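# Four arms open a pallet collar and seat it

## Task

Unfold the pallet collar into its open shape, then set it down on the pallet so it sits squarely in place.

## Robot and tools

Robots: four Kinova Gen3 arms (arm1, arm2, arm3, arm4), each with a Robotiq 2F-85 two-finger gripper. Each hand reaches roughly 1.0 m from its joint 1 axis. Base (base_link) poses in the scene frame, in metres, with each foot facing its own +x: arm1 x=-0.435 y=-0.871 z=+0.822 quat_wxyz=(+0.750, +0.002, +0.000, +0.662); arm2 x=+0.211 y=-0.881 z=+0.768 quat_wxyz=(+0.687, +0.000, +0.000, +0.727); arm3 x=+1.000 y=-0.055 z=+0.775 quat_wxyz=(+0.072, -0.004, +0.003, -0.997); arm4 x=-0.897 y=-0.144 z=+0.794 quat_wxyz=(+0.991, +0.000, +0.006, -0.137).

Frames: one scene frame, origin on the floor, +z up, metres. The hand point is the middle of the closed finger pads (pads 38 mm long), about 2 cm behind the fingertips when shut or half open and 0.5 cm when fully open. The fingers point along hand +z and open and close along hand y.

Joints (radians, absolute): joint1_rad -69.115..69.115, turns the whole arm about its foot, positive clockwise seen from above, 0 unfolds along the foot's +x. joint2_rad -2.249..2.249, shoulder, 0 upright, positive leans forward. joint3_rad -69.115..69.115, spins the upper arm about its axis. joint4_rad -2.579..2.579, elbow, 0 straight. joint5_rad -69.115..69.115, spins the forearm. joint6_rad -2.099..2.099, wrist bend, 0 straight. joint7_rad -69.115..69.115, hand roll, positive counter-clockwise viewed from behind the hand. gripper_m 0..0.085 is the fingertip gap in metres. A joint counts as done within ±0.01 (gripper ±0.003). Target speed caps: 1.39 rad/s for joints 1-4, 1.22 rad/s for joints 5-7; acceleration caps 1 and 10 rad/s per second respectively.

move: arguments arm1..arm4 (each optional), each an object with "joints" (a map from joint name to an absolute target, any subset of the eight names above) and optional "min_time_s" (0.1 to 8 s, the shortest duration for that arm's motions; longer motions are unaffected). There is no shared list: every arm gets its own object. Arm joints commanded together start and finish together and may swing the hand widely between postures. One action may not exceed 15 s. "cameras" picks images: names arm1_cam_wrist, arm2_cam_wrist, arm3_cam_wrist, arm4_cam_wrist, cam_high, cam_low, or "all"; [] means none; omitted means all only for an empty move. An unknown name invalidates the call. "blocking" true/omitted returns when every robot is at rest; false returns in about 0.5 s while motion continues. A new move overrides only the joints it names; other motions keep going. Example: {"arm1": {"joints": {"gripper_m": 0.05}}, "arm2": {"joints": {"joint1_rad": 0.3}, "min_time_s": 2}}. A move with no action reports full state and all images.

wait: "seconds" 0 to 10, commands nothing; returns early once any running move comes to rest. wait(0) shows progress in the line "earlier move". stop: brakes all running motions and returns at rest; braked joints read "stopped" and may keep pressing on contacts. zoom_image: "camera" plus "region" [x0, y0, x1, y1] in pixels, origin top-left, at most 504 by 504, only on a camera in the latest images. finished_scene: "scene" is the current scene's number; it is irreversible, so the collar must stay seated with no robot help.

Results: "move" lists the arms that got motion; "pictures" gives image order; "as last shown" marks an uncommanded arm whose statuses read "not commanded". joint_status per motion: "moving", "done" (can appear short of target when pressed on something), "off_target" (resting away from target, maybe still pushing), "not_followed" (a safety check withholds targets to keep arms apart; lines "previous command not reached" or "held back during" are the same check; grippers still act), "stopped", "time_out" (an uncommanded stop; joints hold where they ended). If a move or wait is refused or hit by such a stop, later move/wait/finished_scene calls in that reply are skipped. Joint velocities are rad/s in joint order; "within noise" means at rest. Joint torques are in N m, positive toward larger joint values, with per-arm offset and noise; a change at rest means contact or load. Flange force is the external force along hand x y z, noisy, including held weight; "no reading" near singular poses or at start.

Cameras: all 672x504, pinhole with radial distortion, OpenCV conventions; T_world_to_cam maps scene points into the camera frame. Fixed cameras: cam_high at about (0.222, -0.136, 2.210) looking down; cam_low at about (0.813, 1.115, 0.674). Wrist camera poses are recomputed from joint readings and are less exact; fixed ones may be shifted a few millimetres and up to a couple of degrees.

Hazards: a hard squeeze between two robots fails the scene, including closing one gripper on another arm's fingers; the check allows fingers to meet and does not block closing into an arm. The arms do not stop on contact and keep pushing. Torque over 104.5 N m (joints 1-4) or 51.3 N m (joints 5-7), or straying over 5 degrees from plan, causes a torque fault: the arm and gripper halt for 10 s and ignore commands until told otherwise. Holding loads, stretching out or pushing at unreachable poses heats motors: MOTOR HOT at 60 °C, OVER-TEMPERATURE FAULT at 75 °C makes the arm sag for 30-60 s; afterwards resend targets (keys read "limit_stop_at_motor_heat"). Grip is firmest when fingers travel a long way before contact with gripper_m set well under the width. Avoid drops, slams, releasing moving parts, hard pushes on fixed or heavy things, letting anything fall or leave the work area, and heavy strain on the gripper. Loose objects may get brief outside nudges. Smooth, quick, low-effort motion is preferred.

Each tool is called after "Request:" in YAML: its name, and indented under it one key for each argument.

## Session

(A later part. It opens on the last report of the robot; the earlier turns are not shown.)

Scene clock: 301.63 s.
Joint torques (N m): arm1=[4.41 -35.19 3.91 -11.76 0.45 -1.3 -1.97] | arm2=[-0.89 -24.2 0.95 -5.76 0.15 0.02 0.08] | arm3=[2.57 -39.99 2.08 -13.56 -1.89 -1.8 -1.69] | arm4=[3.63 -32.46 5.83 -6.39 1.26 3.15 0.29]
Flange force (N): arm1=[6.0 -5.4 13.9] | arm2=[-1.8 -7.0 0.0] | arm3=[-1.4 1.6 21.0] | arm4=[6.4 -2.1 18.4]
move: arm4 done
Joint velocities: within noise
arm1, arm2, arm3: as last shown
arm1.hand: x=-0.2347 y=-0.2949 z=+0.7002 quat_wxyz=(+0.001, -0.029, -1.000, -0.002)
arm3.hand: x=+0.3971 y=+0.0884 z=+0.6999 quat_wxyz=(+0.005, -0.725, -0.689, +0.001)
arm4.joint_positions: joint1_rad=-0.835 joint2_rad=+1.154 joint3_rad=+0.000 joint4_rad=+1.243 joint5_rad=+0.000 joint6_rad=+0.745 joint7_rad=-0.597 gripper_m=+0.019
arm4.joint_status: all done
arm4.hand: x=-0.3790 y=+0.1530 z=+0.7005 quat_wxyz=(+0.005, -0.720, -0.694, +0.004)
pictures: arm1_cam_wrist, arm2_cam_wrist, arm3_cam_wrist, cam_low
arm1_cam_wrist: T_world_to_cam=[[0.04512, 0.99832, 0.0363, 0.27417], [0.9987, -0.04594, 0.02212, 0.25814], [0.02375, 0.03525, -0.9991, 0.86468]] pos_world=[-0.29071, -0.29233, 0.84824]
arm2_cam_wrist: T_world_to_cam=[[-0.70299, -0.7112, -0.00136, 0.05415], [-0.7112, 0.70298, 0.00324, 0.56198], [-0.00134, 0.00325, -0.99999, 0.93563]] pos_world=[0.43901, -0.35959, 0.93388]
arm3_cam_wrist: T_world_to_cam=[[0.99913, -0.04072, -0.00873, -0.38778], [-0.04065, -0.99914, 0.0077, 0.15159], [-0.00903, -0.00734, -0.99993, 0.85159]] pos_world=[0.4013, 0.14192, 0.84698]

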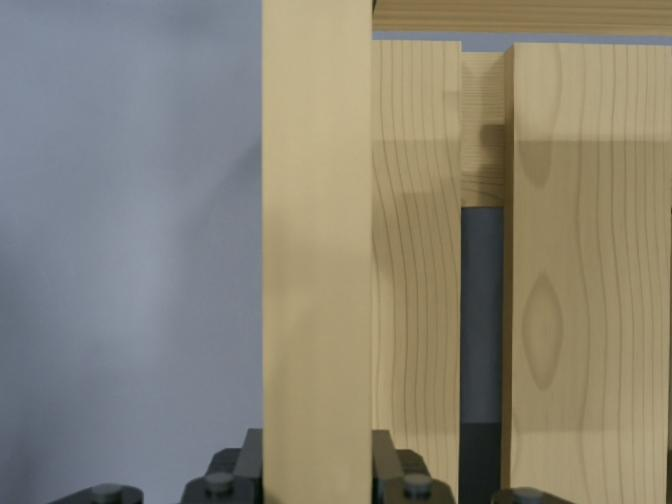

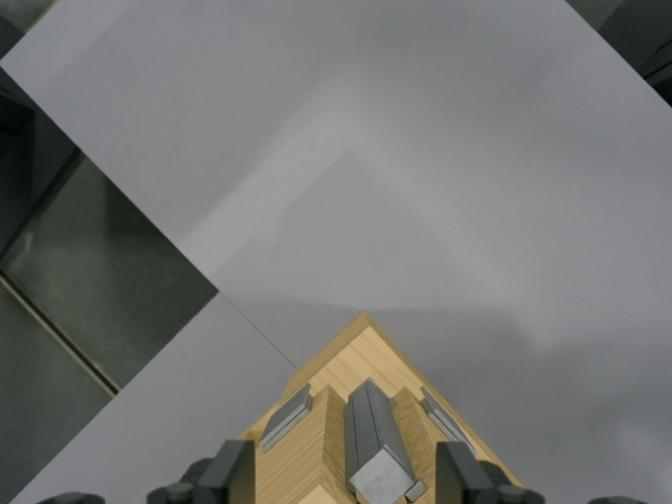

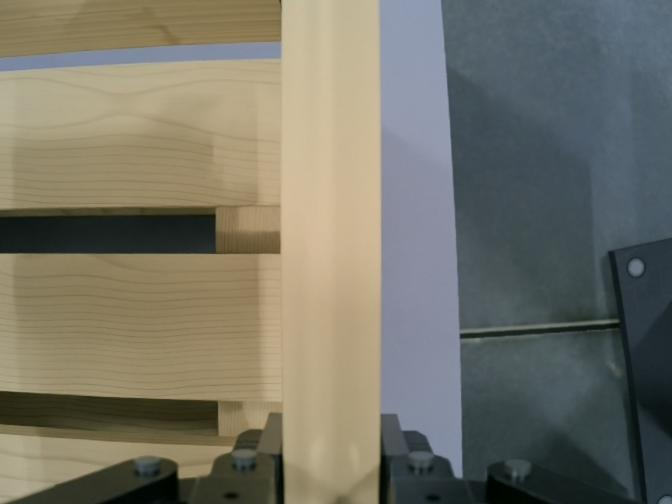

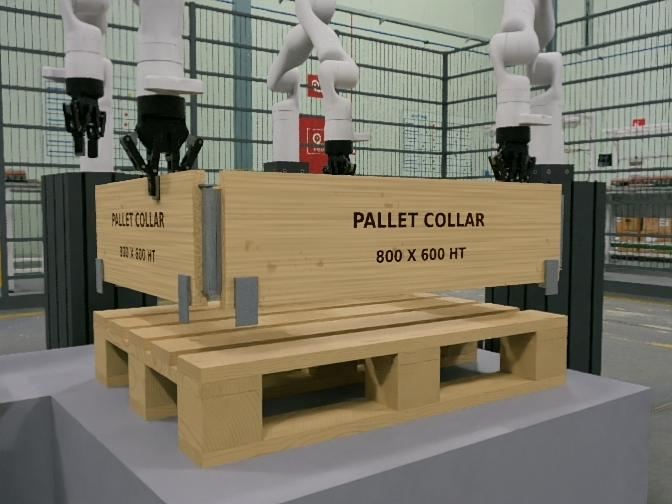

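Request:
zoom_image:
  camera: "cam_low"
  region: [195, 160, 275, 230]

Request:
zoom_image:
  camera: "cam_low"
  region: [200, 260, 280, 330]

Request:
zoom_image:
  camera: "cam_low"
  region: [510, 160, 590, 230]

Request:
zoom_image:
  camera: "cam_low"
  region: [500, 245, 580, 330]

Scaled by 6.300 from the camera's image (finer frame: 960x720).

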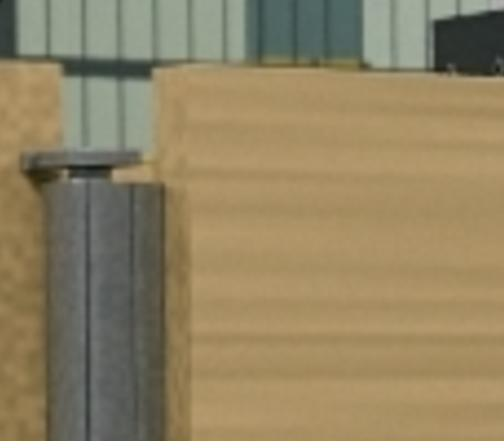

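Scaled by 6.300 from the camera's image (finer frame: 960x720).

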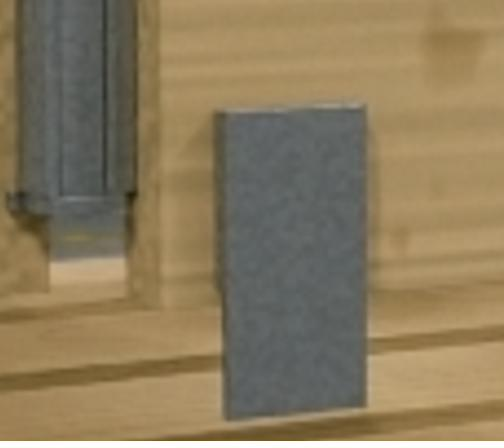

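Scaled by 6.300 from the camera's image (finer frame: 960x720).

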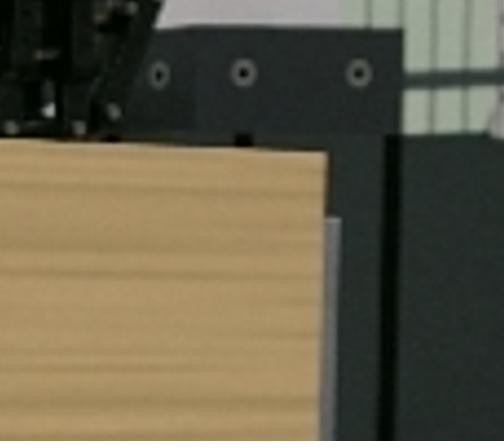

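Scaled by 5.929 from the camera's image (finer frame: 960x720).

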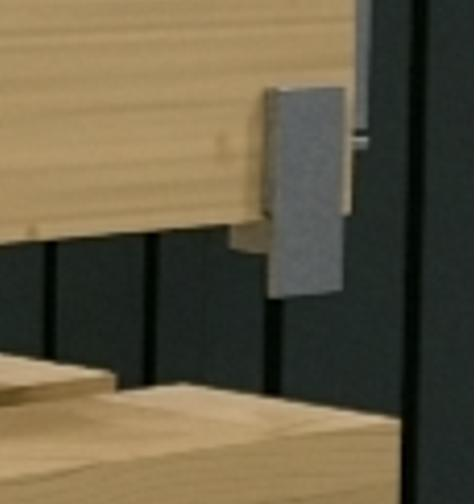

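Request:
move:
  arm1: {"joints":{"joint1_rad":0.1770,"joint2_rad":1.2339,"joint4_rad":1.1866,"joint6_rad":0.7211,"joint7_rad":0.2438},"min_time_s":2}
  arm3: {"joints":{"joint1_rad":0.3304,"joint2_rad":1.1714,"joint4_rad":1.1657,"joint6_rad":0.8045,"joint7_rad":3.2755},"min_time_s":2}
  arm4: {"joints":{"joint1_rad":-0.8249,"joint2_rad":1.1477,"joint4_rad":1.2446,"joint6_rad":0.7493,"joint7_rad":-0.5868},"min_time_s":2}
  cameras: ["arm2_cam_wrist","cam_low","arm1_cam_wrist","arm3_cam_wrist"]

Request:
zoom_image:
  camera: "arm2_cam_wrist"
  region: [240, 300, 480, 440]

Request:
zoom_image:
  camera: "arm1_cam_wrist"
  region: [360, 0, 672, 100]

Request:
zoom_image:
  camera: "arm3_cam_wrist"
  region: [0, 20, 300, 120]

Request:
zoom_image:
  camera: "cam_low"
  region: [500, 160, 580, 330]

Request:
zoom_image:
  camera: "cam_low"
  region: [130, 230, 270, 400]

Scene clock: 328.17 s.
Joint torques (N m): arm1=[4.98 -32.66 4.63 -9.61 0.79 -0.14 -1.91] | arm2=[-0.92 -24.24 0.99 -5.68 0.15 0.08 0.05] | arm3=[3.05 -38.72 2.31 -12.76 -1.89 -1.29 -1.72] | arm4=[2.34 -34.38 4.66 -7.75 0.92 2.58 0.27]
Flange force (N): arm1=[6.4 -2.8 12.4] | arm2=[-1.8 -7.4 0.1] | arm3=[-2.1 1.7 20.1] | arm4=[4.0 -1.9 20.5]
move: arm1 done; arm3 done; arm4 done
Joint velocities: within noise
arm1.joint_positions: joint1_rad=+0.177 joint2_rad=+1.234 joint3_rad=+0.000 joint4_rad=+1.187 joint5_rad=+0.000 joint6_rad=+0.721 joint7_rad=+0.244 gripper_m=+0.019
arm1.joint_status: all done
arm1.hand: x=-0.2317 y=-0.3004 z=+0.7000 quat_wxyz=(+0.001, -0.029, -1.000, -0.002)
arm2: as last shown
arm3.joint_positions: joint1_rad=+0.330 joint2_rad=+1.171 joint3_rad=+0.000 joint4_rad=+1.166 joint5_rad=+0.000 joint6_rad=+0.805 joint7_rad=+3.275 gripper_m=+0.019
arm3.joint_status: all done
arm3.hand: x=+0.4000 y=+0.0829 z=+0.6999 quat_wxyz=(+0.005, -0.725, -0.689, +0.001)
arm4.joint_positions: joint1_rad=-0.825 joint2_rad=+1.148 joint3_rad=+0.000 joint4_rad=+1.245 joint5_rad=+0.000 joint6_rad=+0.749 joint7_rad=-0.587 gripper_m=+0.019
arm4.joint_status: all done
arm4.hand: x=-0.3759 y=+0.1475 z=+0.7040 quat_wxyz=(+0.005, -0.720, -0.694, +0.004)
pictures: arm1_cam_wrist, arm2_cam_wrist, arm3_cam_wrist, cam_low
arm1_cam_wrist: T_world_to_cam=[[0.04512, 0.99833, 0.03619, 0.27972], [0.9987, -0.04594, 0.02202, 0.25497], [0.02365, 0.03515, -0.9991, 0.86455]] pos_world=[-0.28771, -0.29793, 0.84804]
arm2_cam_wrist: T_world_to_cam=[[-0.70299, -0.7112, -0.00136, 0.05415], [-0.7112, 0.70298, 0.00324, 0.56198], [-0.00134, 0.00325, -0.99999, 0.93563]] pos_world=[0.43901, -0.35959, 0.93388]
arm3_cam_wrist: T_world_to_cam=[[0.99913, -0.04082, -0.00882, -0.3909], [-0.04075, -0.99914, 0.0077, 0.14625], [-0.00913, -0.00734, -0.99993, 0.85172]] pos_world=[0.4043, 0.13642, 0.84708]

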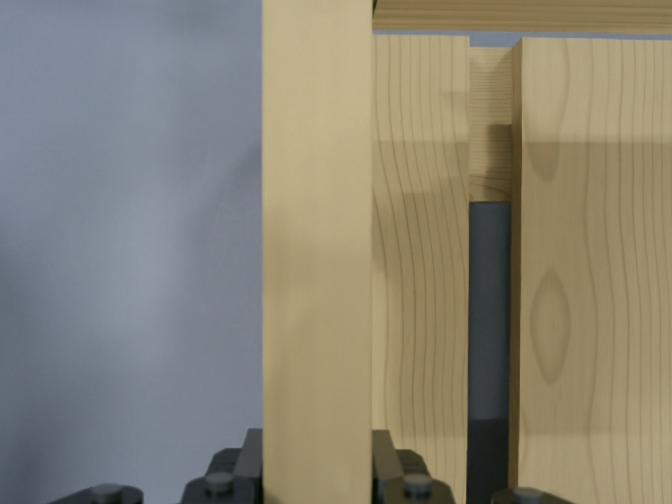

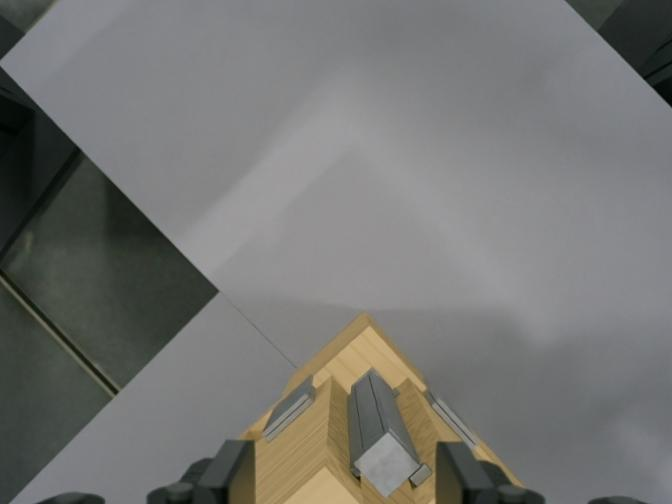

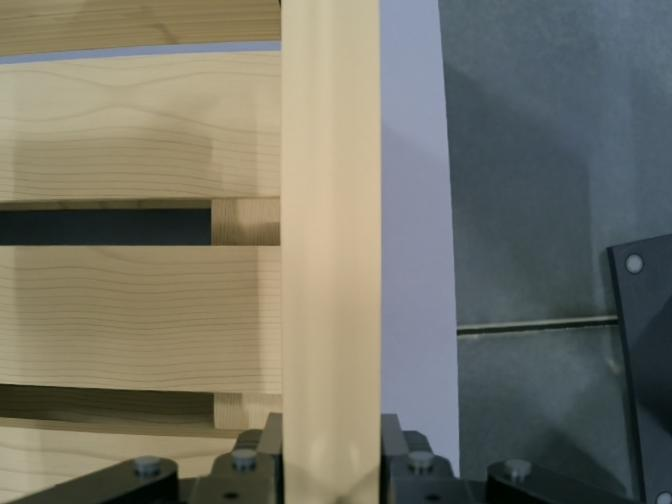

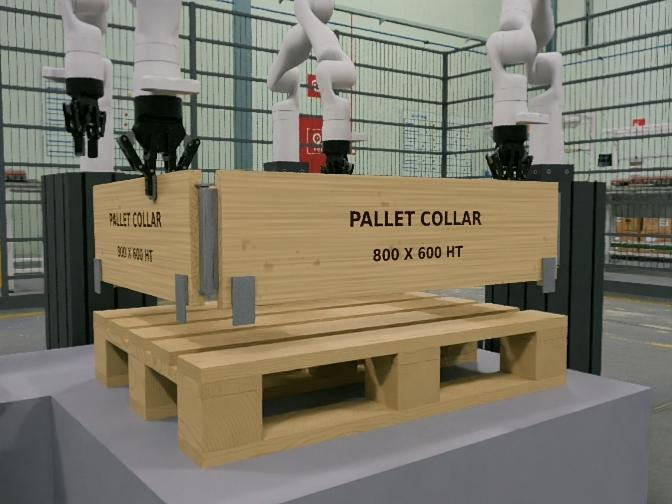

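Scaled by 2.100.

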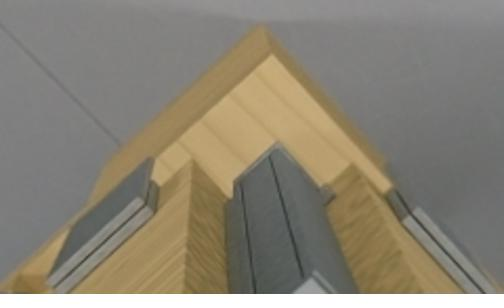

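Scaled by 1.615.

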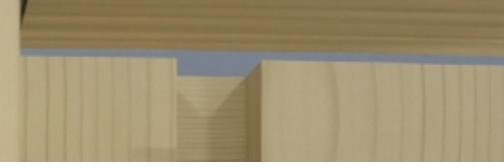

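Scaled by 1.680.

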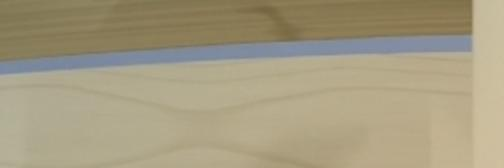

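Scaled by 2.965 from the camera's image (finer frame: 960x720).

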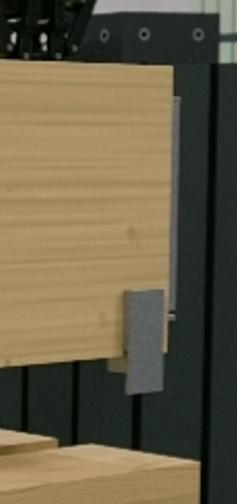

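Scaled by 2.965 from the camera's image (finer frame: 960x720).

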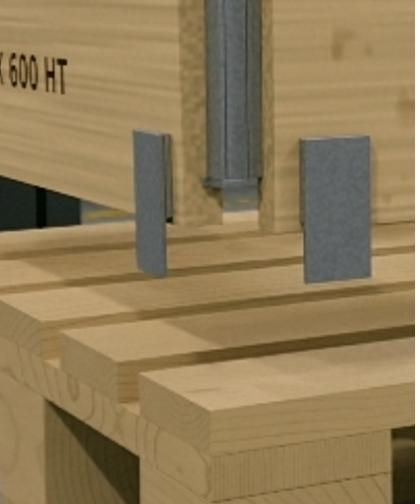

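Request:
move:
  arm1: {"joints":{"joint1_rad":0.1770,"joint2_rad":1.3028,"joint4_rad":1.1537,"joint6_rad":0.6851,"joint7_rad":0.2438},"min_time_s":2.5}
  arm3: {"joints":{"joint1_rad":0.3304,"joint2_rad":1.2359,"joint4_rad":1.1449,"joint6_rad":0.7608,"joint7_rad":3.2755},"min_time_s":2.5}
  arm4: {"joints":{"joint1_rad":-0.8249,"joint2_rad":1.2136,"joint4_rad":1.2236,"joint6_rad":0.7044,"joint7_rad":-0.5868},"min_time_s":2.5}
  cameras: ["arm2_cam_wrist","cam_low","arm1_cam_wrist","arm3_cam_wrist"]

Request:
zoom_image:
  camera: "arm2_cam_wrist"
  region: [240, 300, 480, 440]

Request:
zoom_image:
  camera: "arm1_cam_wrist"
  region: [360, 0, 672, 100]

Request:
zoom_image:
  camera: "arm3_cam_wrist"
  region: [0, 20, 300, 120]

Request:
zoom_image:
  camera: "cam_low"
  region: [500, 210, 580, 340]

Request:
zoom_image:
  camera: "cam_low"
  region: [80, 250, 280, 400]

Scene clock: 339.33 s.
Joint torques (N m): arm1=[5.09 -33.45 4.57 -9.63 0.59 -0.32 -2.03] | arm2=[-0.98 -24.29 0.98 -5.8 0.16 0 0.06] | arm3=[3.26 -38.75 2.43 -11.73 -1.87 -1.02 -1.74] | arm4=[2.05 -33.37 4.22 -6.35 0.65 3.01 0.25]
Flange force (N): arm1=[6.5 -3.1 12.8] | arm2=[-1.6 -7.2 0.1] | arm3=[-2.1 0.1 20.4] | arm4=[4.0 -0.8 19.4]
move: arm1 done; arm3 done; arm4 done
Joint velocities: within noise
arm1.joint_positions: joint1_rad=+0.177 joint2_rad=+1.303 joint3_rad=+0.000 joint4_rad=+1.154 joint5_rad=+0.000 joint6_rad=+0.685 joint7_rad=+0.244 gripper_m=+0.019
arm1.joint_status: all done
arm1.hand: x=-0.2317 y=-0.3003 z=+0.6650 quat_wxyz=(+0.001, -0.029, -1.000, -0.002)
arm2: as last shown
arm3.joint_positions: joint1_rad=+0.330 joint2_rad=+1.236 joint3_rad=+0.000 joint4_rad=+1.145 joint5_rad=+0.000 joint6_rad=+0.761 joint7_rad=+3.276 gripper_m=+0.019
arm3.joint_status: all done
arm3.hand: x=+0.3997 y=+0.0831 z=+0.6649 quat_wxyz=(+0.005, -0.725, -0.689, +0.001)
arm4.joint_positions: joint1_rad=-0.825 joint2_rad=+1.214 joint3_rad=+0.000 joint4_rad=+1.224 joint5_rad=+0.000 joint6_rad=+0.704 joint7_rad=-0.587 gripper_m=+0.019
arm4.joint_status: all done
arm4.hand: x=-0.3764 y=+0.1475 z=+0.6690 quat_wxyz=(+0.005, -0.720, -0.694, +0.004)
pictures: arm1_cam_wrist, arm2_cam_wrist, arm3_cam_wrist, cam_low
arm1_cam_wrist: T_world_to_cam=[[0.04512, 0.99833, 0.03619, 0.28089], [0.9987, -0.04594, 0.02202, 0.25585], [0.02365, 0.03515, -0.9991, 0.82968]] pos_world=[-0.28781, -0.29783, 0.81314]
arm2_cam_wrist: T_world_to_cam=[[-0.70299, -0.7112, -0.00136, 0.05415], [-0.7112, 0.70298, 0.00324, 0.56198], [-0.00134, 0.00325, -0.99999, 0.93563]] pos_world=[0.43901, -0.35959, 0.93388]
arm3_cam_wrist: T_world_to_cam=[[0.99913, -0.04072, -0.00883, -0.39092], [-0.04065, -0.99914, 0.0077, 0.14667], [-0.00913, -0.00734, -0.99993, 0.81672]] pos_world=[0.404, 0.13662, 0.81208]

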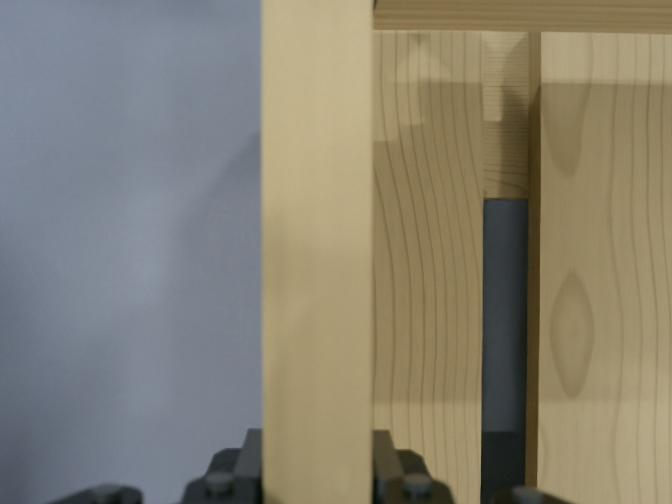

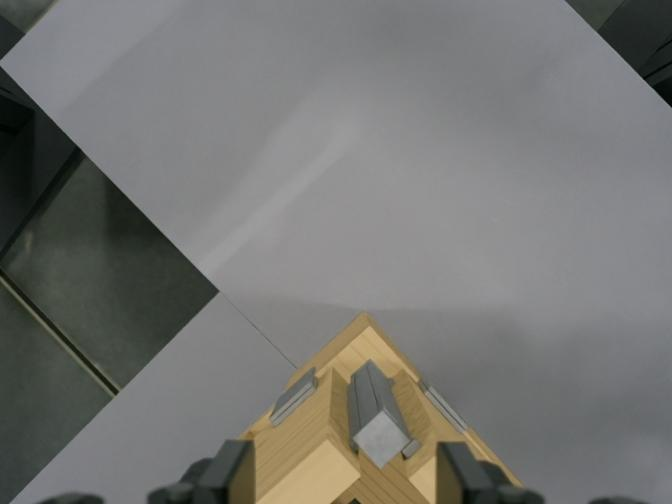

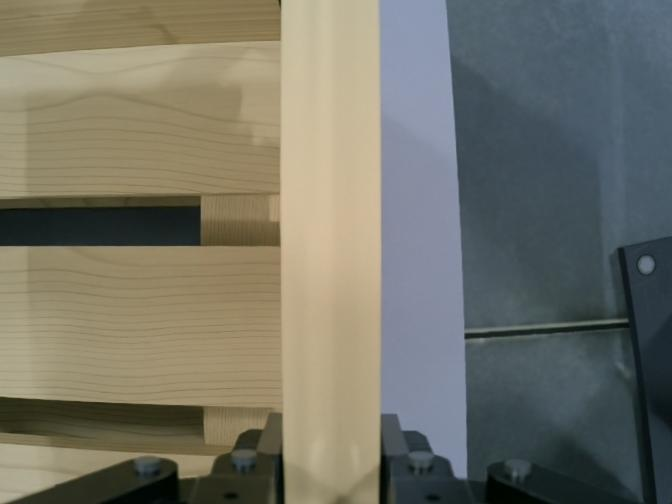

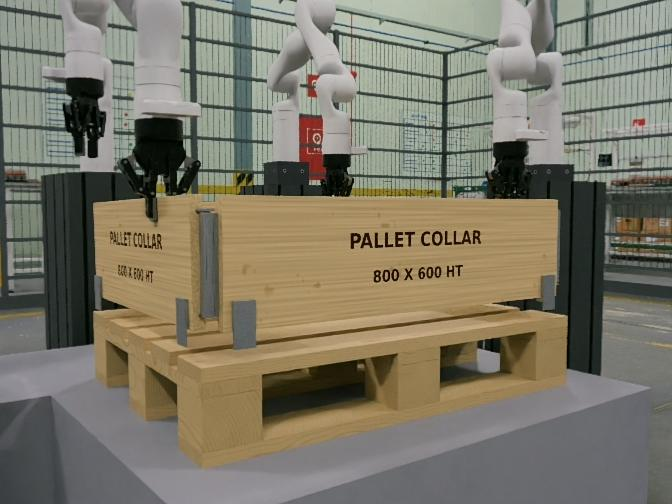

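Scaled by 2.100.

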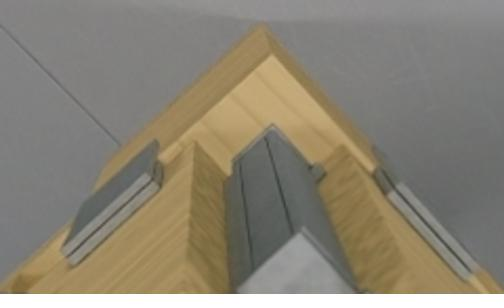

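Scaled by 1.615.

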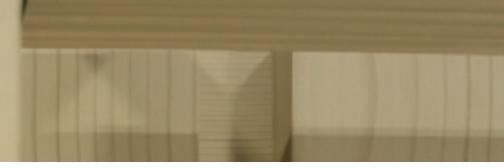

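Scaled by 1.680.

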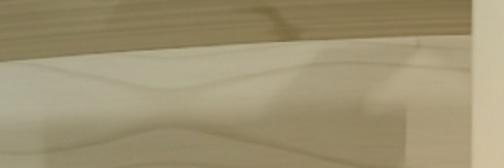

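Scaled by 3.877 from the camera's image (finer frame: 960x720).

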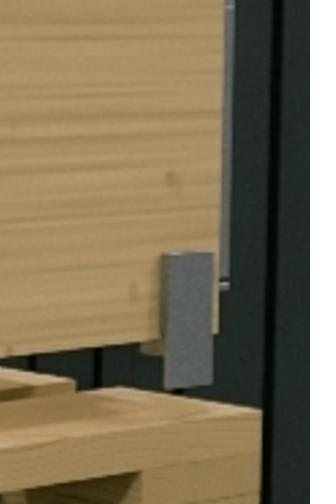

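Scaled by 2.520 from the camera's image (finer frame: 960x720).

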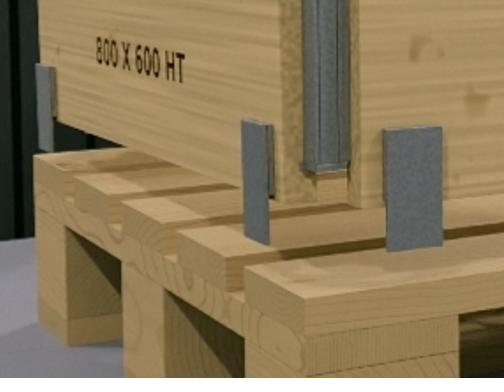

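Request:
move:
  arm1: {"joints":{"joint2_rad":1.3435,"joint4_rad":1.1301,"joint6_rad":0.6680},"min_time_s":2}
  arm3: {"joints":{"joint2_rad":1.2742,"joint4_rad":1.1283,"joint6_rad":0.7390},"min_time_s":2}
  arm4: {"joints":{"joint2_rad":1.2526,"joint4_rad":1.2070,"joint6_rad":0.6820},"min_time_s":2}
  cameras: ["arm2_cam_wrist","cam_low"]

Request:
zoom_image:
  camera: "arm2_cam_wrist"
  region: [240, 300, 480, 440]

Request:
zoom_image:
  camera: "cam_low"
  region: [500, 210, 580, 340]

Request:
zoom_image:
  camera: "cam_low"
  region: [80, 250, 280, 400]

Scene clock: 352.47 s.
Joint torques (N m): arm1=[5.38 -33.46 4.83 -9.38 0.61 -0.24 -2.08] | arm2=[-0.88 -24.29 0.92 -5.7 0.13 0.04 0.08] | arm3=[3.46 -38.89 2.45 -11.48 -1.95 -1.03 -1.85] | arm4=[1.86 -33.25 4.03 -5.84 0.49 3.14 0.2]
Flange force (N): arm1=[7.0 -3.1 12.6] | arm2=[-2.0 -7.4 0.1] | arm3=[-2.2 -0.1 20.4] | arm4=[3.9 -0.2 19.4]
move: arm1 done; arm3 done; arm4 done
Joint velocities: within noise
arm1.joint_positions: joint1_rad=+0.177 joint2_rad=+1.344 joint3_rad=+0.000 joint4_rad=+1.130 joint5_rad=+0.000 joint6_rad=+0.668 joint7_rad=+0.244 gripper_m=+0.019
arm1.joint_status: all done
arm1.hand: x=-0.2318 y=-0.3002 z=+0.6450 quat_wxyz=(+0.001, -0.029, -1.000, -0.002)
arm2.joint_positions: joint1_rad=+0.339 joint2_rad=+0.957 joint3_rad=+0.000 joint4_rad=+1.278 joint5_rad=+0.000 joint6_rad=+0.906 joint7_rad=+2.639 gripper_m=+0.045
arm2.joint_status: not commanded
arm2.hand: x=+0.4007 y=-0.3197 z=+0.7899 quat_wxyz=(+0.000, +0.924, -0.383, +0.000)
arm3.joint_positions: joint1_rad=+0.330 joint2_rad=+1.274 joint3_rad=+0.000 joint4_rad=+1.128 joint5_rad=+0.000 joint6_rad=+0.739 joint7_rad=+3.276 gripper_m=+0.019
arm3.joint_status: all done
arm3.hand: x=+0.3995 y=+0.0832 z=+0.6450 quat_wxyz=(+0.005, -0.725, -0.689, +0.001)
arm4.joint_positions: joint1_rad=-0.825 joint2_rad=+1.253 joint3_rad=+0.000 joint4_rad=+1.207 joint5_rad=+0.000 joint6_rad=+0.682 joint7_rad=-0.587 gripper_m=+0.019
arm4.joint_status: all done
arm4.hand: x=-0.3766 y=+0.1476 z=+0.6490 quat_wxyz=(+0.005, -0.720, -0.694, +0.004)
arm2_cam_wrist: T_world_to_cam=[[-0.70299, -0.7112, -0.00136, 0.05415], [-0.7112, 0.70298, 0.00324, 0.56198], [-0.00134, 0.00325, -0.99999, 0.93563]] pos_world=[0.43901, -0.35959, 0.93388]

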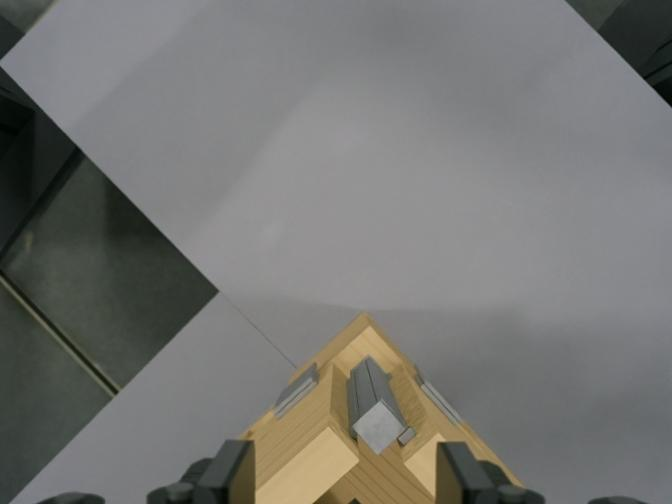

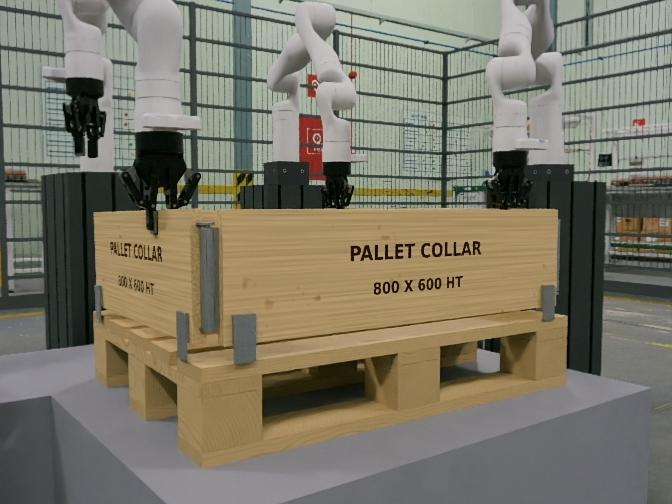

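Scaled by 2.100.

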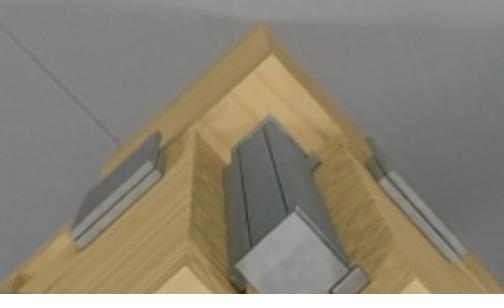

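Scaled by 3.877 from the camera's image (finer frame: 960x720).

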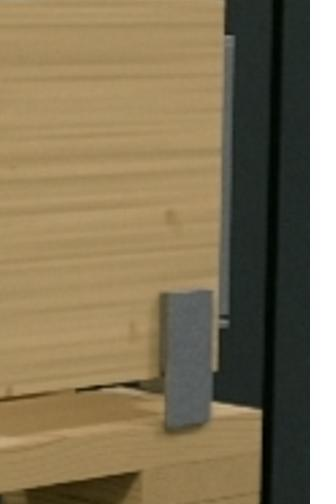

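Scaled by 2.520 from the camera's image (finer frame: 960x720).

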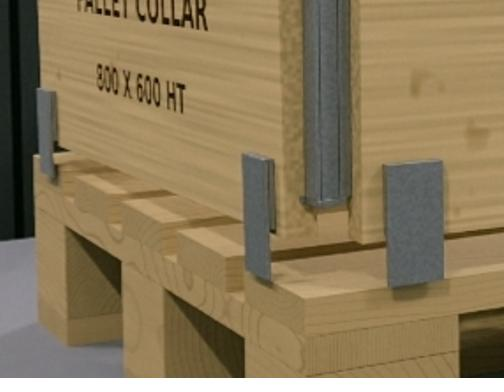

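Request:
move:
  arm1: {"joints":{"joint2_rad":1.3643,"joint4_rad":1.1169,"joint6_rad":0.6604},"min_time_s":2}
  arm3: {"joints":{"joint2_rad":1.2938,"joint4_rad":1.1187,"joint6_rad":0.7290},"min_time_s":2}
  arm4: {"joints":{"joint2_rad":1.2724,"joint4_rad":1.1975,"joint6_rad":0.6716},"min_time_s":2}
  cameras: ["arm2_cam_wrist","cam_low"]

Request:
zoom_image:
  camera: "cam_low"
  region: [80, 250, 280, 400]

Request:
zoom_image:
  camera: "arm2_cam_wrist"
  region: [240, 300, 480, 440]

Scene clock: 358.37 s.
Joint torques (N m): arm1=[5.57 -33.38 4.84 -9.25 0.6 -0.19 -2.08] | arm2=[-0.98 -24.25 0.96 -5.7 0.13 0.05 0.08] | arm3=[3.52 -38.87 2.5 -11.28 -1.97 -1 -1.89] | arm4=[1.78 -33.32 3.92 -5.65 0.46 3.17 0.18]
Flange force (N): arm1=[7.3 -3.2 12.4] | arm2=[-1.8 -7.4 0.1] | arm3=[-2.2 -0.3 20.4] | arm4=[3.9 0.2 19.6]
move: arm1 done; arm3 done; arm4 done
Joint velocities: within noise
arm1.joint_positions: joint1_rad=+0.177 joint2_rad=+1.364 joint3_rad=+0.000 joint4_rad=+1.117 joint5_rad=+0.000 joint6_rad=+0.660 joint7_rad=+0.244 gripper_m=+0.019
arm1.joint_status: all done
arm1.hand: x=-0.2318 y=-0.3002 z=+0.6350 quat_wxyz=(+0.001, -0.029, -1.000, -0.002)
arm2: as last shown
arm3.joint_positions: joint1_rad=+0.330 joint2_rad=+1.294 joint3_rad=+0.000 joint4_rad=+1.119 joint5_rad=+0.000 joint6_rad=+0.729 joint7_rad=+3.276 gripper_m=+0.019
arm3.joint_status: all done
arm3.hand: x=+0.3994 y=+0.0833 z=+0.6350 quat_wxyz=(+0.005, -0.725, -0.689, +0.001)
arm4.joint_positions: joint1_rad=-0.825 joint2_rad=+1.272 joint3_rad=+0.000 joint4_rad=+1.197 joint5_rad=+0.000 joint6_rad=+0.672 joint7_rad=-0.587 gripper_m=+0.019
arm4.joint_status: all done
arm4.hand: x=-0.3767 y=+0.1476 z=+0.6390 quat_wxyz=(+0.005, -0.720, -0.694, +0.004)
arm2_cam_wrist: T_world_to_cam=[[-0.70299, -0.7112, -0.00136, 0.05415], [-0.7112, 0.70298, 0.00324, 0.56198], [-0.00134, 0.00325, -0.99999, 0.93563]] pos_world=[0.43901, -0.35959, 0.93388]

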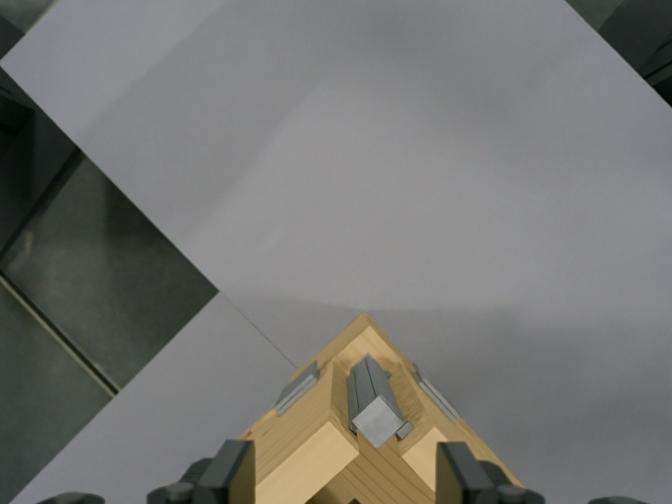

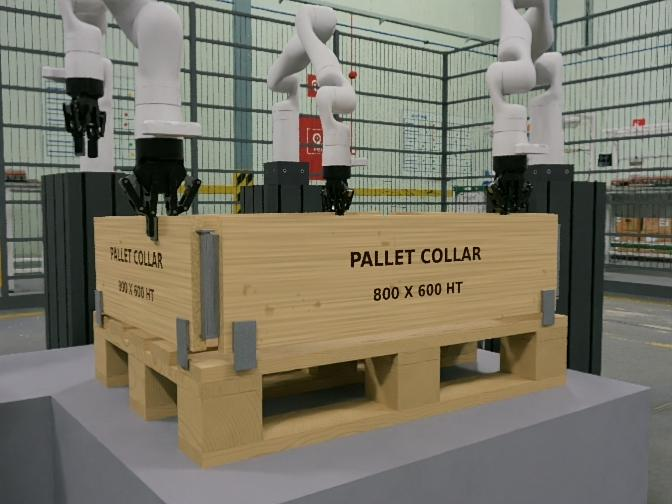

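Scaled by 2.520 from the camera's image (finer frame: 960x720).

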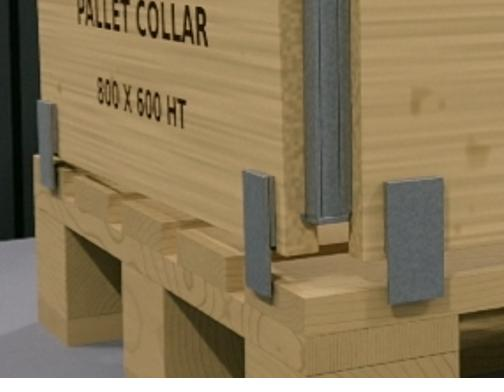

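Scaled by 2.100.

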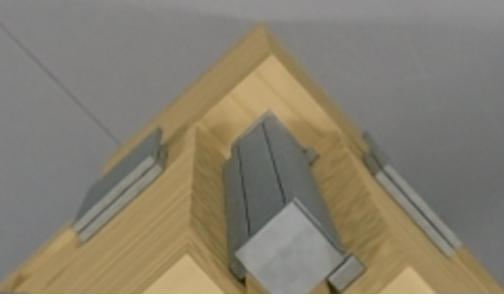

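Request:
move:
  arm1: {"joints":{"joint2_rad":1.3769,"joint4_rad":1.1086,"joint6_rad":0.6562},"min_time_s":2}
  arm3: {"joints":{"joint2_rad":1.3057,"joint4_rad":1.1126,"joint6_rad":0.7234},"min_time_s":2}
  arm4: {"joints":{"joint2_rad":1.2845,"joint4_rad":1.1914,"joint6_rad":0.6657},"min_time_s":2}
  cameras: ["cam_low"]

Request:
zoom_image:
  camera: "cam_low"
  region: [80, 280, 280, 400]

Request:
zoom_image:
  camera: "cam_low"
  region: [440, 270, 580, 360]

Scene clock: 361.67 s.
Joint torques (N m): arm1=[5.51 -33.21 4.83 -9 0.58 -0.11 -2.08] | arm2=[-0.99 -24.25 1.02 -5.76 0.12 0 0.09] | arm3=[3.67 -38.55 2.54 -10.75 -1.94 -0.69 -1.87] | arm4=[1.55 -33.08 3.65 -5.31 0.35 3.31 0.15]
Flange force (N): arm1=[7.1 -2.8 12.3] | arm2=[-1.7 -7.2 0.0] | arm3=[-2.4 -1.0 20.5] | arm4=[3.7 0.8 19.5]
move: arm1 done; arm3 done; arm4 done
Joint velocities: within noise
arm1.joint_positions: joint1_rad=+0.177 joint2_rad=+1.377 joint3_rad=+0.000 joint4_rad=+1.109 joint5_rad=+0.000 joint6_rad=+0.656 joint7_rad=+0.244 gripper_m=+0.019
arm1.joint_status: all done
arm1.hand: x=-0.2318 y=-0.3002 z=+0.6290 quat_wxyz=(+0.001, -0.029, -1.000, -0.002)
arm2: as last shown
arm3.joint_positions: joint1_rad=+0.330 joint2_rad=+1.306 joint3_rad=+0.000 joint4_rad=+1.113 joint5_rad=+0.000 joint6_rad=+0.723 joint7_rad=+3.276 gripper_m=+0.019
arm3.joint_status: all done
arm3.hand: x=+0.3995 y=+0.0833 z=+0.6289 quat_wxyz=(+0.005, -0.725, -0.689, +0.001)
arm4.joint_positions: joint1_rad=-0.825 joint2_rad=+1.284 joint3_rad=+0.000 joint4_rad=+1.191 joint5_rad=+0.000 joint6_rad=+0.666 joint7_rad=-0.587 gripper_m=+0.019
arm4.joint_status: all done
arm4.hand: x=-0.3768 y=+0.1476 z=+0.6330 quat_wxyz=(+0.005, -0.720, -0.694, +0.004)

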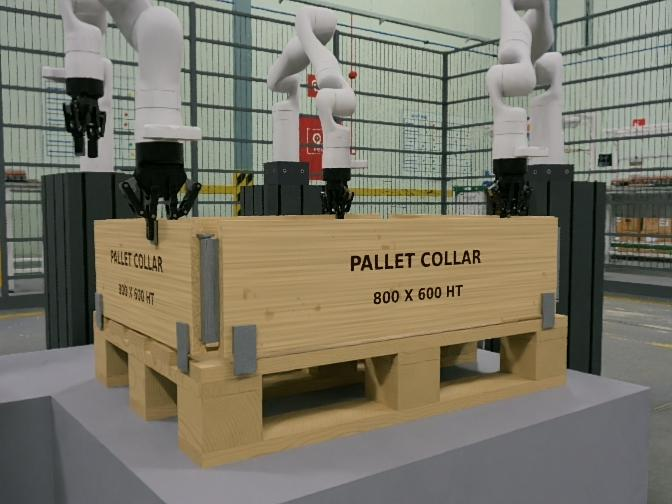

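Scaled by 2.520 from the camera's image (finer frame: 960x720).

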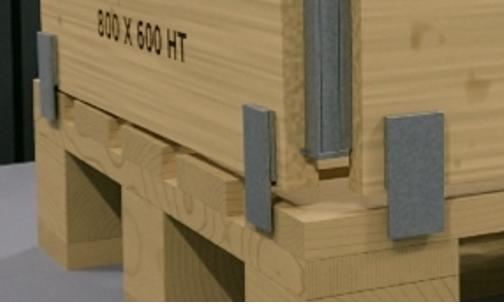

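Scaled by 3.600 from the camera's image (finer frame: 960x720).

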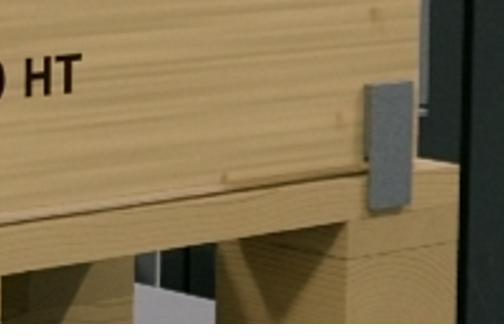

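Request:
move:
  arm1: {"joints":{"joint2_rad":1.3853,"joint4_rad":1.1028,"joint6_rad":0.6535},"min_time_s":2}
  arm3: {"joints":{"joint2_rad":1.3137,"joint4_rad":1.1082,"joint6_rad":0.7197},"min_time_s":2}
  arm4: {"joints":{"joint2_rad":1.2925,"joint4_rad":1.1871,"joint6_rad":0.6619},"min_time_s":2}

Scene clock: 365.20 s.
Joint torques (N m): arm1=[7.03 -32.47 5.95 -9.25 1.04 -0.62 -1.87] | arm2=[-0.97 -24.23 1.01 -5.71 0.14 0.03 0.08] | arm3=[1.76 -36.5 1.5 -10.8 -2.09 -1.44 -1.95] | arm4=[2.44 -33.81 4.73 -5.84 0.65 3.02 0.16]
Flange force (N): arm1=[10.1 -2.9 9.9] | arm2=[-1.8 -7.4 0.0] | arm3=[0.6 0.9 15.6] | arm4=[4.6 -0.7 20.0]
move: arm1 done; arm3 done; arm4 done
Joint velocities: within noise
arm1.joint_positions: joint1_rad=+0.177 joint2_rad=+1.385 joint3_rad=+0.000 joint4_rad=+1.103 joint5_rad=+0.000 joint6_rad=+0.654 joint7_rad=+0.244 gripper_m=+0.019
arm1.joint_status: all done
arm1.hand: x=-0.2319 y=-0.3001 z=+0.6250 quat_wxyz=(+0.001, -0.029, -1.000, -0.002)
arm2: as last shown
arm3.joint_positions: joint1_rad=+0.330 joint2_rad=+1.314 joint3_rad=+0.000 joint4_rad=+1.108 joint5_rad=+0.000 joint6_rad=+0.720 joint7_rad=+3.276 gripper_m=+0.019
arm3.joint_status: all done
arm3.hand: x=+0.3994 y=+0.0833 z=+0.6249 quat_wxyz=(+0.005, -0.725, -0.689, +0.001)
arm4.joint_positions: joint1_rad=-0.825 joint2_rad=+1.293 joint3_rad=+0.000 joint4_rad=+1.187 joint5_rad=+0.000 joint6_rad=+0.662 joint7_rad=-0.587 gripper_m=+0.019
arm4.joint_status: all done
arm4.hand: x=-0.3769 y=+0.1476 z=+0.6290 quat_wxyz=(+0.005, -0.720, -0.694, +0.004)
pictures: none

Request:
move:
  arm1: {"joints":{"joint2_rad":1.3896,"joint4_rad":1.0999,"joint6_rad":0.6521},"min_time_s":2}
  arm3: {"joints":{"joint2_rad":1.3177,"joint4_rad":1.1061,"joint6_rad":0.7179},"min_time_s":2}
  arm4: {"joints":{"joint2_rad":1.2966,"joint4_rad":1.1850,"joint6_rad":0.6600},"min_time_s":2}
  cameras: ["cam_low","arm2_cam_wrist"]

Request:
zoom_image:
  camera: "cam_low"
  region: [80, 280, 280, 400]

Request:
zoom_image:
  camera: "cam_low"
  region: [440, 270, 580, 360]

Request:
zoom_image:
  camera: "arm2_cam_wrist"
  region: [240, 300, 480, 440]

Scene clock: 369.30 s.
Joint torques (N m): arm1=[7.26 -32.21 5.77 -9.39 0.92 -0.81 -1.78] | arm2=[-0.95 -24.39 0.99 -5.75 0.12 0.06 0.07] | arm3=[0.83 -35.09 1.17 -10.39 -2.09 -1.53 -2.05] | arm4=[2.74 -33.95 4.96 -5.89 0.7 3 0.13]
Flange force (N): arm1=[10.8 -3.3 9.0] | arm2=[-1.8 -7.4 0.3] | arm3=[2.2 1.3 13.1] | arm4=[4.9 -1.0 20.2]
move: arm1 done; arm3 done; arm4 done
Joint velocities: within noise
arm1.joint_positions: joint1_rad=+0.177 joint2_rad=+1.390 joint3_rad=+0.000 joint4_rad=+1.100 joint5_rad=+0.000 joint6_rad=+0.652 joint7_rad=+0.244 gripper_m=+0.019
arm1.joint_status: all done
arm1.hand: x=-0.2318 y=-0.3002 z=+0.6229 quat_wxyz=(+0.001, -0.029, -1.000, -0.002)
arm2: as last shown
arm3.joint_positions: joint1_rad=+0.330 joint2_rad=+1.318 joint3_rad=+0.000 joint4_rad=+1.106 joint5_rad=+0.000 joint6_rad=+0.718 joint7_rad=+3.276 gripper_m=+0.019
arm3.joint_status: all done
arm3.hand: x=+0.3994 y=+0.0833 z=+0.6229 quat_wxyz=(+0.005, -0.725, -0.689, +0.001)
arm4.joint_positions: joint1_rad=-0.825 joint2_rad=+1.297 joint3_rad=+0.000 joint4_rad=+1.185 joint5_rad=+0.000 joint6_rad=+0.660 joint7_rad=-0.587 gripper_m=+0.019
arm4.joint_status: all done
arm4.hand: x=-0.3769 y=+0.1476 z=+0.6270 quat_wxyz=(+0.005, -0.720, -0.694, +0.004)
pictures: arm2_cam_wrist, cam_low
arm2_cam_wrist: T_world_to_cam=[[-0.70299, -0.7112, -0.00136, 0.05415], [-0.7112, 0.70298, 0.00324, 0.56198], [-0.00134, 0.00325, -0.99999, 0.93563]] pos_world=[0.43901, -0.35959, 0.93388]

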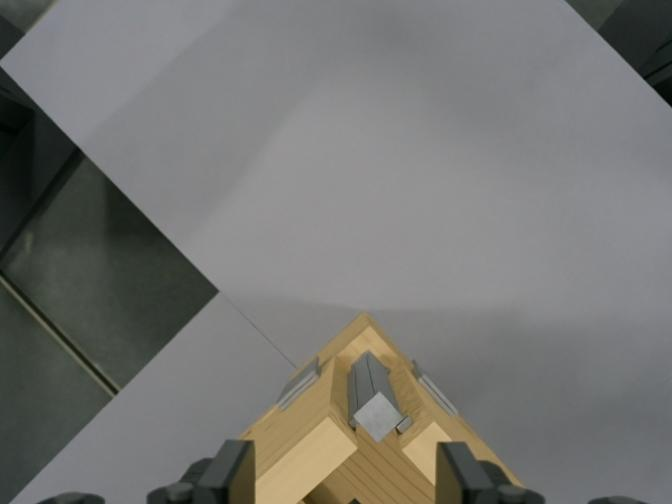

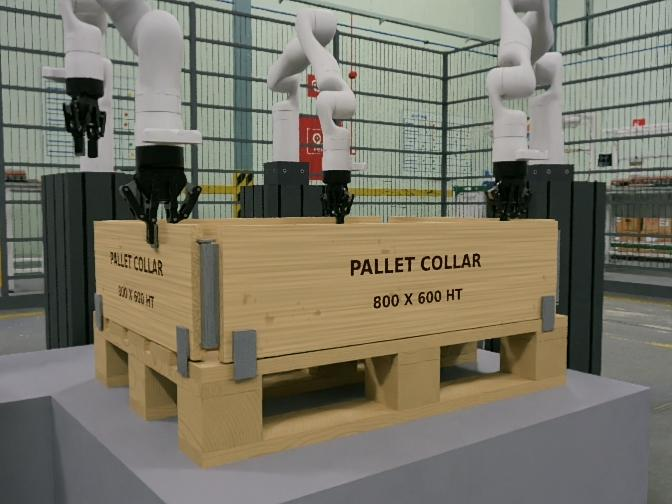

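Scaled by 2.520 from the camera's image (finer frame: 960x720).

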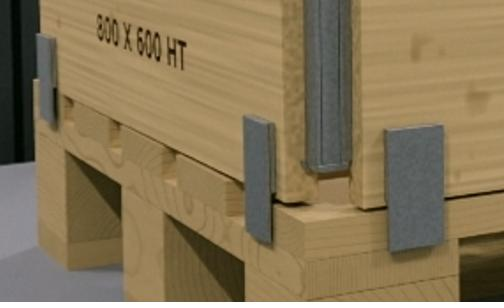

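Scaled by 3.600 from the camera's image (finer frame: 960x720).

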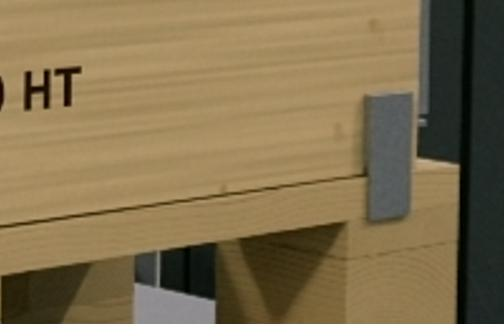

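Scaled by 2.100.

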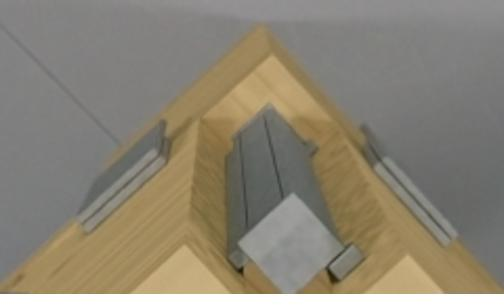

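Request:
move:
  arm1: {"joints":{"joint2_rad":1.3938,"joint4_rad":1.0970,"joint6_rad":0.6508},"min_time_s":2}
  arm3: {"joints":{"joint2_rad":1.3217,"joint4_rad":1.1039,"joint6_rad":0.7160},"min_time_s":2}
  arm4: {"joints":{"joint2_rad":1.3007,"joint4_rad":1.1828,"joint6_rad":0.6581},"min_time_s":2}

Request:
move:
  arm1: {"joints":{"joint2_rad":1.3980,"joint4_rad":1.0941,"joint6_rad":0.6495},"min_time_s":2}
  arm3: {"joints":{"joint2_rad":1.3257,"joint4_rad":1.1017,"joint6_rad":0.7142},"min_time_s":2}
  arm4: {"joints":{"joint2_rad":1.3048,"joint4_rad":1.1806,"joint6_rad":0.6562},"min_time_s":2}
  cameras: ["cam_low"]

Request:
zoom_image:
  camera: "cam_low"
  region: [80, 280, 280, 400]

Request:
zoom_image:
  camera: "cam_low"
  region: [440, 270, 580, 360]

Scene clock: 373.70 s.
Joint torques (N m): arm1=[8.03 -31.53 6.23 -8.94 1.06 -0.55 -1.61] | arm2=[-0.93 -24.25 0.97 -5.73 0.11 0.04 0.06] | arm3=[0.43 -33.66 1.3 -10.74 -1.9 -2.32 -2.14] | arm4=[2.05 -29.84 4.37 -6.01 0.67 1.86 0.15]
Flange force (N): arm1=[12.2 -2.8 8.3] | arm2=[-1.8 -7.3 0.1] | arm3=[2.7 3.0 9.1] | arm4=[2.3 -3.3 10.6]
move: arm1 done; arm3 done; arm4 done
Joint velocities: within noise
arm1.joint_positions: joint1_rad=+0.177 joint2_rad=+1.394 joint3_rad=+0.000 joint4_rad=+1.097 joint5_rad=+0.000 joint6_rad=+0.651 joint7_rad=+0.244 gripper_m=+0.019
arm1.joint_status: all done
arm1.hand: x=-0.2319 y=-0.3002 z=+0.6210 quat_wxyz=(+0.001, -0.029, -1.000, -0.002)
arm2: as last shown
arm3.joint_positions: joint1_rad=+0.330 joint2_rad=+1.322 joint3_rad=+0.000 joint4_rad=+1.104 joint5_rad=+0.000 joint6_rad=+0.716 joint7_rad=+3.276 gripper_m=+0.019
arm3.joint_status: all done
arm3.hand: x=+0.3994 y=+0.0833 z=+0.6209 quat_wxyz=(+0.005, -0.725, -0.689, +0.001)
arm4.joint_positions: joint1_rad=-0.825 joint2_rad=+1.301 joint3_rad=+0.000 joint4_rad=+1.183 joint5_rad=+0.000 joint6_rad=+0.658 joint7_rad=-0.587 gripper_m=+0.019
arm4.joint_status: all done
arm4.hand: x=-0.3770 y=+0.1476 z=+0.6250 quat_wxyz=(+0.005, -0.720, -0.694, +0.004)
pictures: none

Scene clock: 376.00 s.
Joint torques (N m): arm1=[10.44 -12.92 7.69 -10.21 1.55 -6.33 -1.68] | arm2=[-0.99 -24.22 0.98 -5.69 0.12 0.02 0.07] | arm3=[-1.07 -20.32 0.03 -9.3 -2.06 -5.28 -2.04] | arm4=[3.7 -18.52 5.83 -6.83 1.24 -1.68 0.25]
Flange force (N): arm1=[20.6 -17.5 -36.9] | arm2=[-1.8 -7.4 0.0] | arm3=[4.0 8.9 -18.7] | arm4=[-0.6 -13.5 -16.6]
move: arm1 done; arm3 done; arm4 done
Joint velocities: within noise
arm1.joint_positions: joint1_rad=+0.177 joint2_rad=+1.398 joint3_rad=+0.000 joint4_rad=+1.094 joint5_rad=+0.000 joint6_rad=+0.650 joint7_rad=+0.244 gripper_m=+0.019
arm1.joint_status: all done
arm1.hand: x=-0.2319 y=-0.3002 z=+0.6190 quat_wxyz=(+0.001, -0.029, -1.000, -0.002)
arm2: as last shown
arm3.joint_positions: joint1_rad=+0.330 joint2_rad=+1.326 joint3_rad=+0.000 joint4_rad=+1.102 joint5_rad=+0.000 joint6_rad=+0.714 joint7_rad=+3.276 gripper_m=+0.019
arm3.joint_status: all done
arm3.hand: x=+0.3994 y=+0.0833 z=+0.6189 quat_wxyz=(+0.005, -0.725, -0.689, +0.001)
arm4.joint_positions: joint1_rad=-0.825 joint2_rad=+1.305 joint3_rad=+0.000 joint4_rad=+1.181 joint5_rad=+0.000 joint6_rad=+0.656 joint7_rad=-0.587 gripper_m=+0.019
arm4.joint_status: all done
arm4.hand: x=-0.3770 y=+0.1476 z=+0.6229 quat_wxyz=(+0.005, -0.720, -0.694, +0.004)

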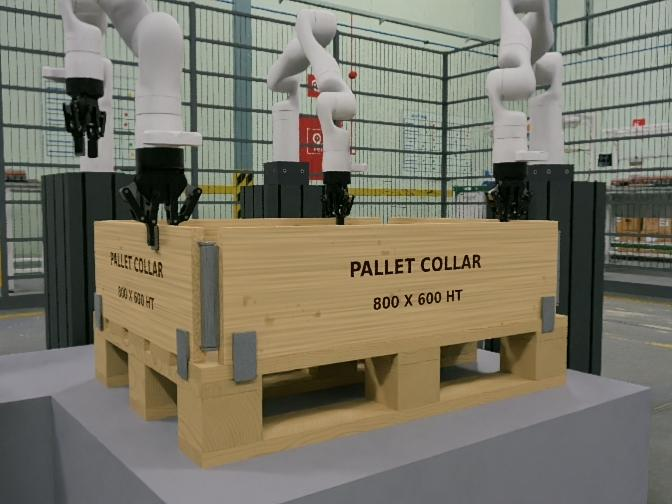

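Scaled by 2.520 from the camera's image (finer frame: 960x720).

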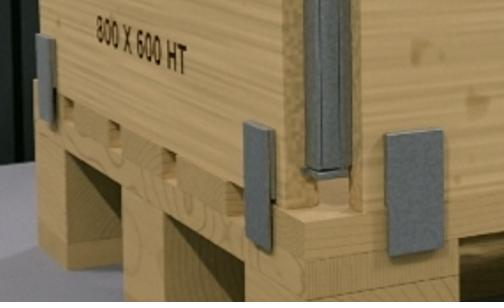

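Scaled by 3.600 from the camera's image (finer frame: 960x720).

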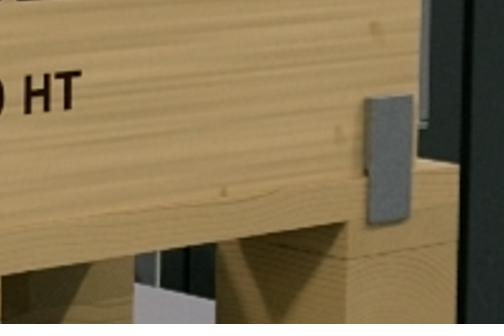

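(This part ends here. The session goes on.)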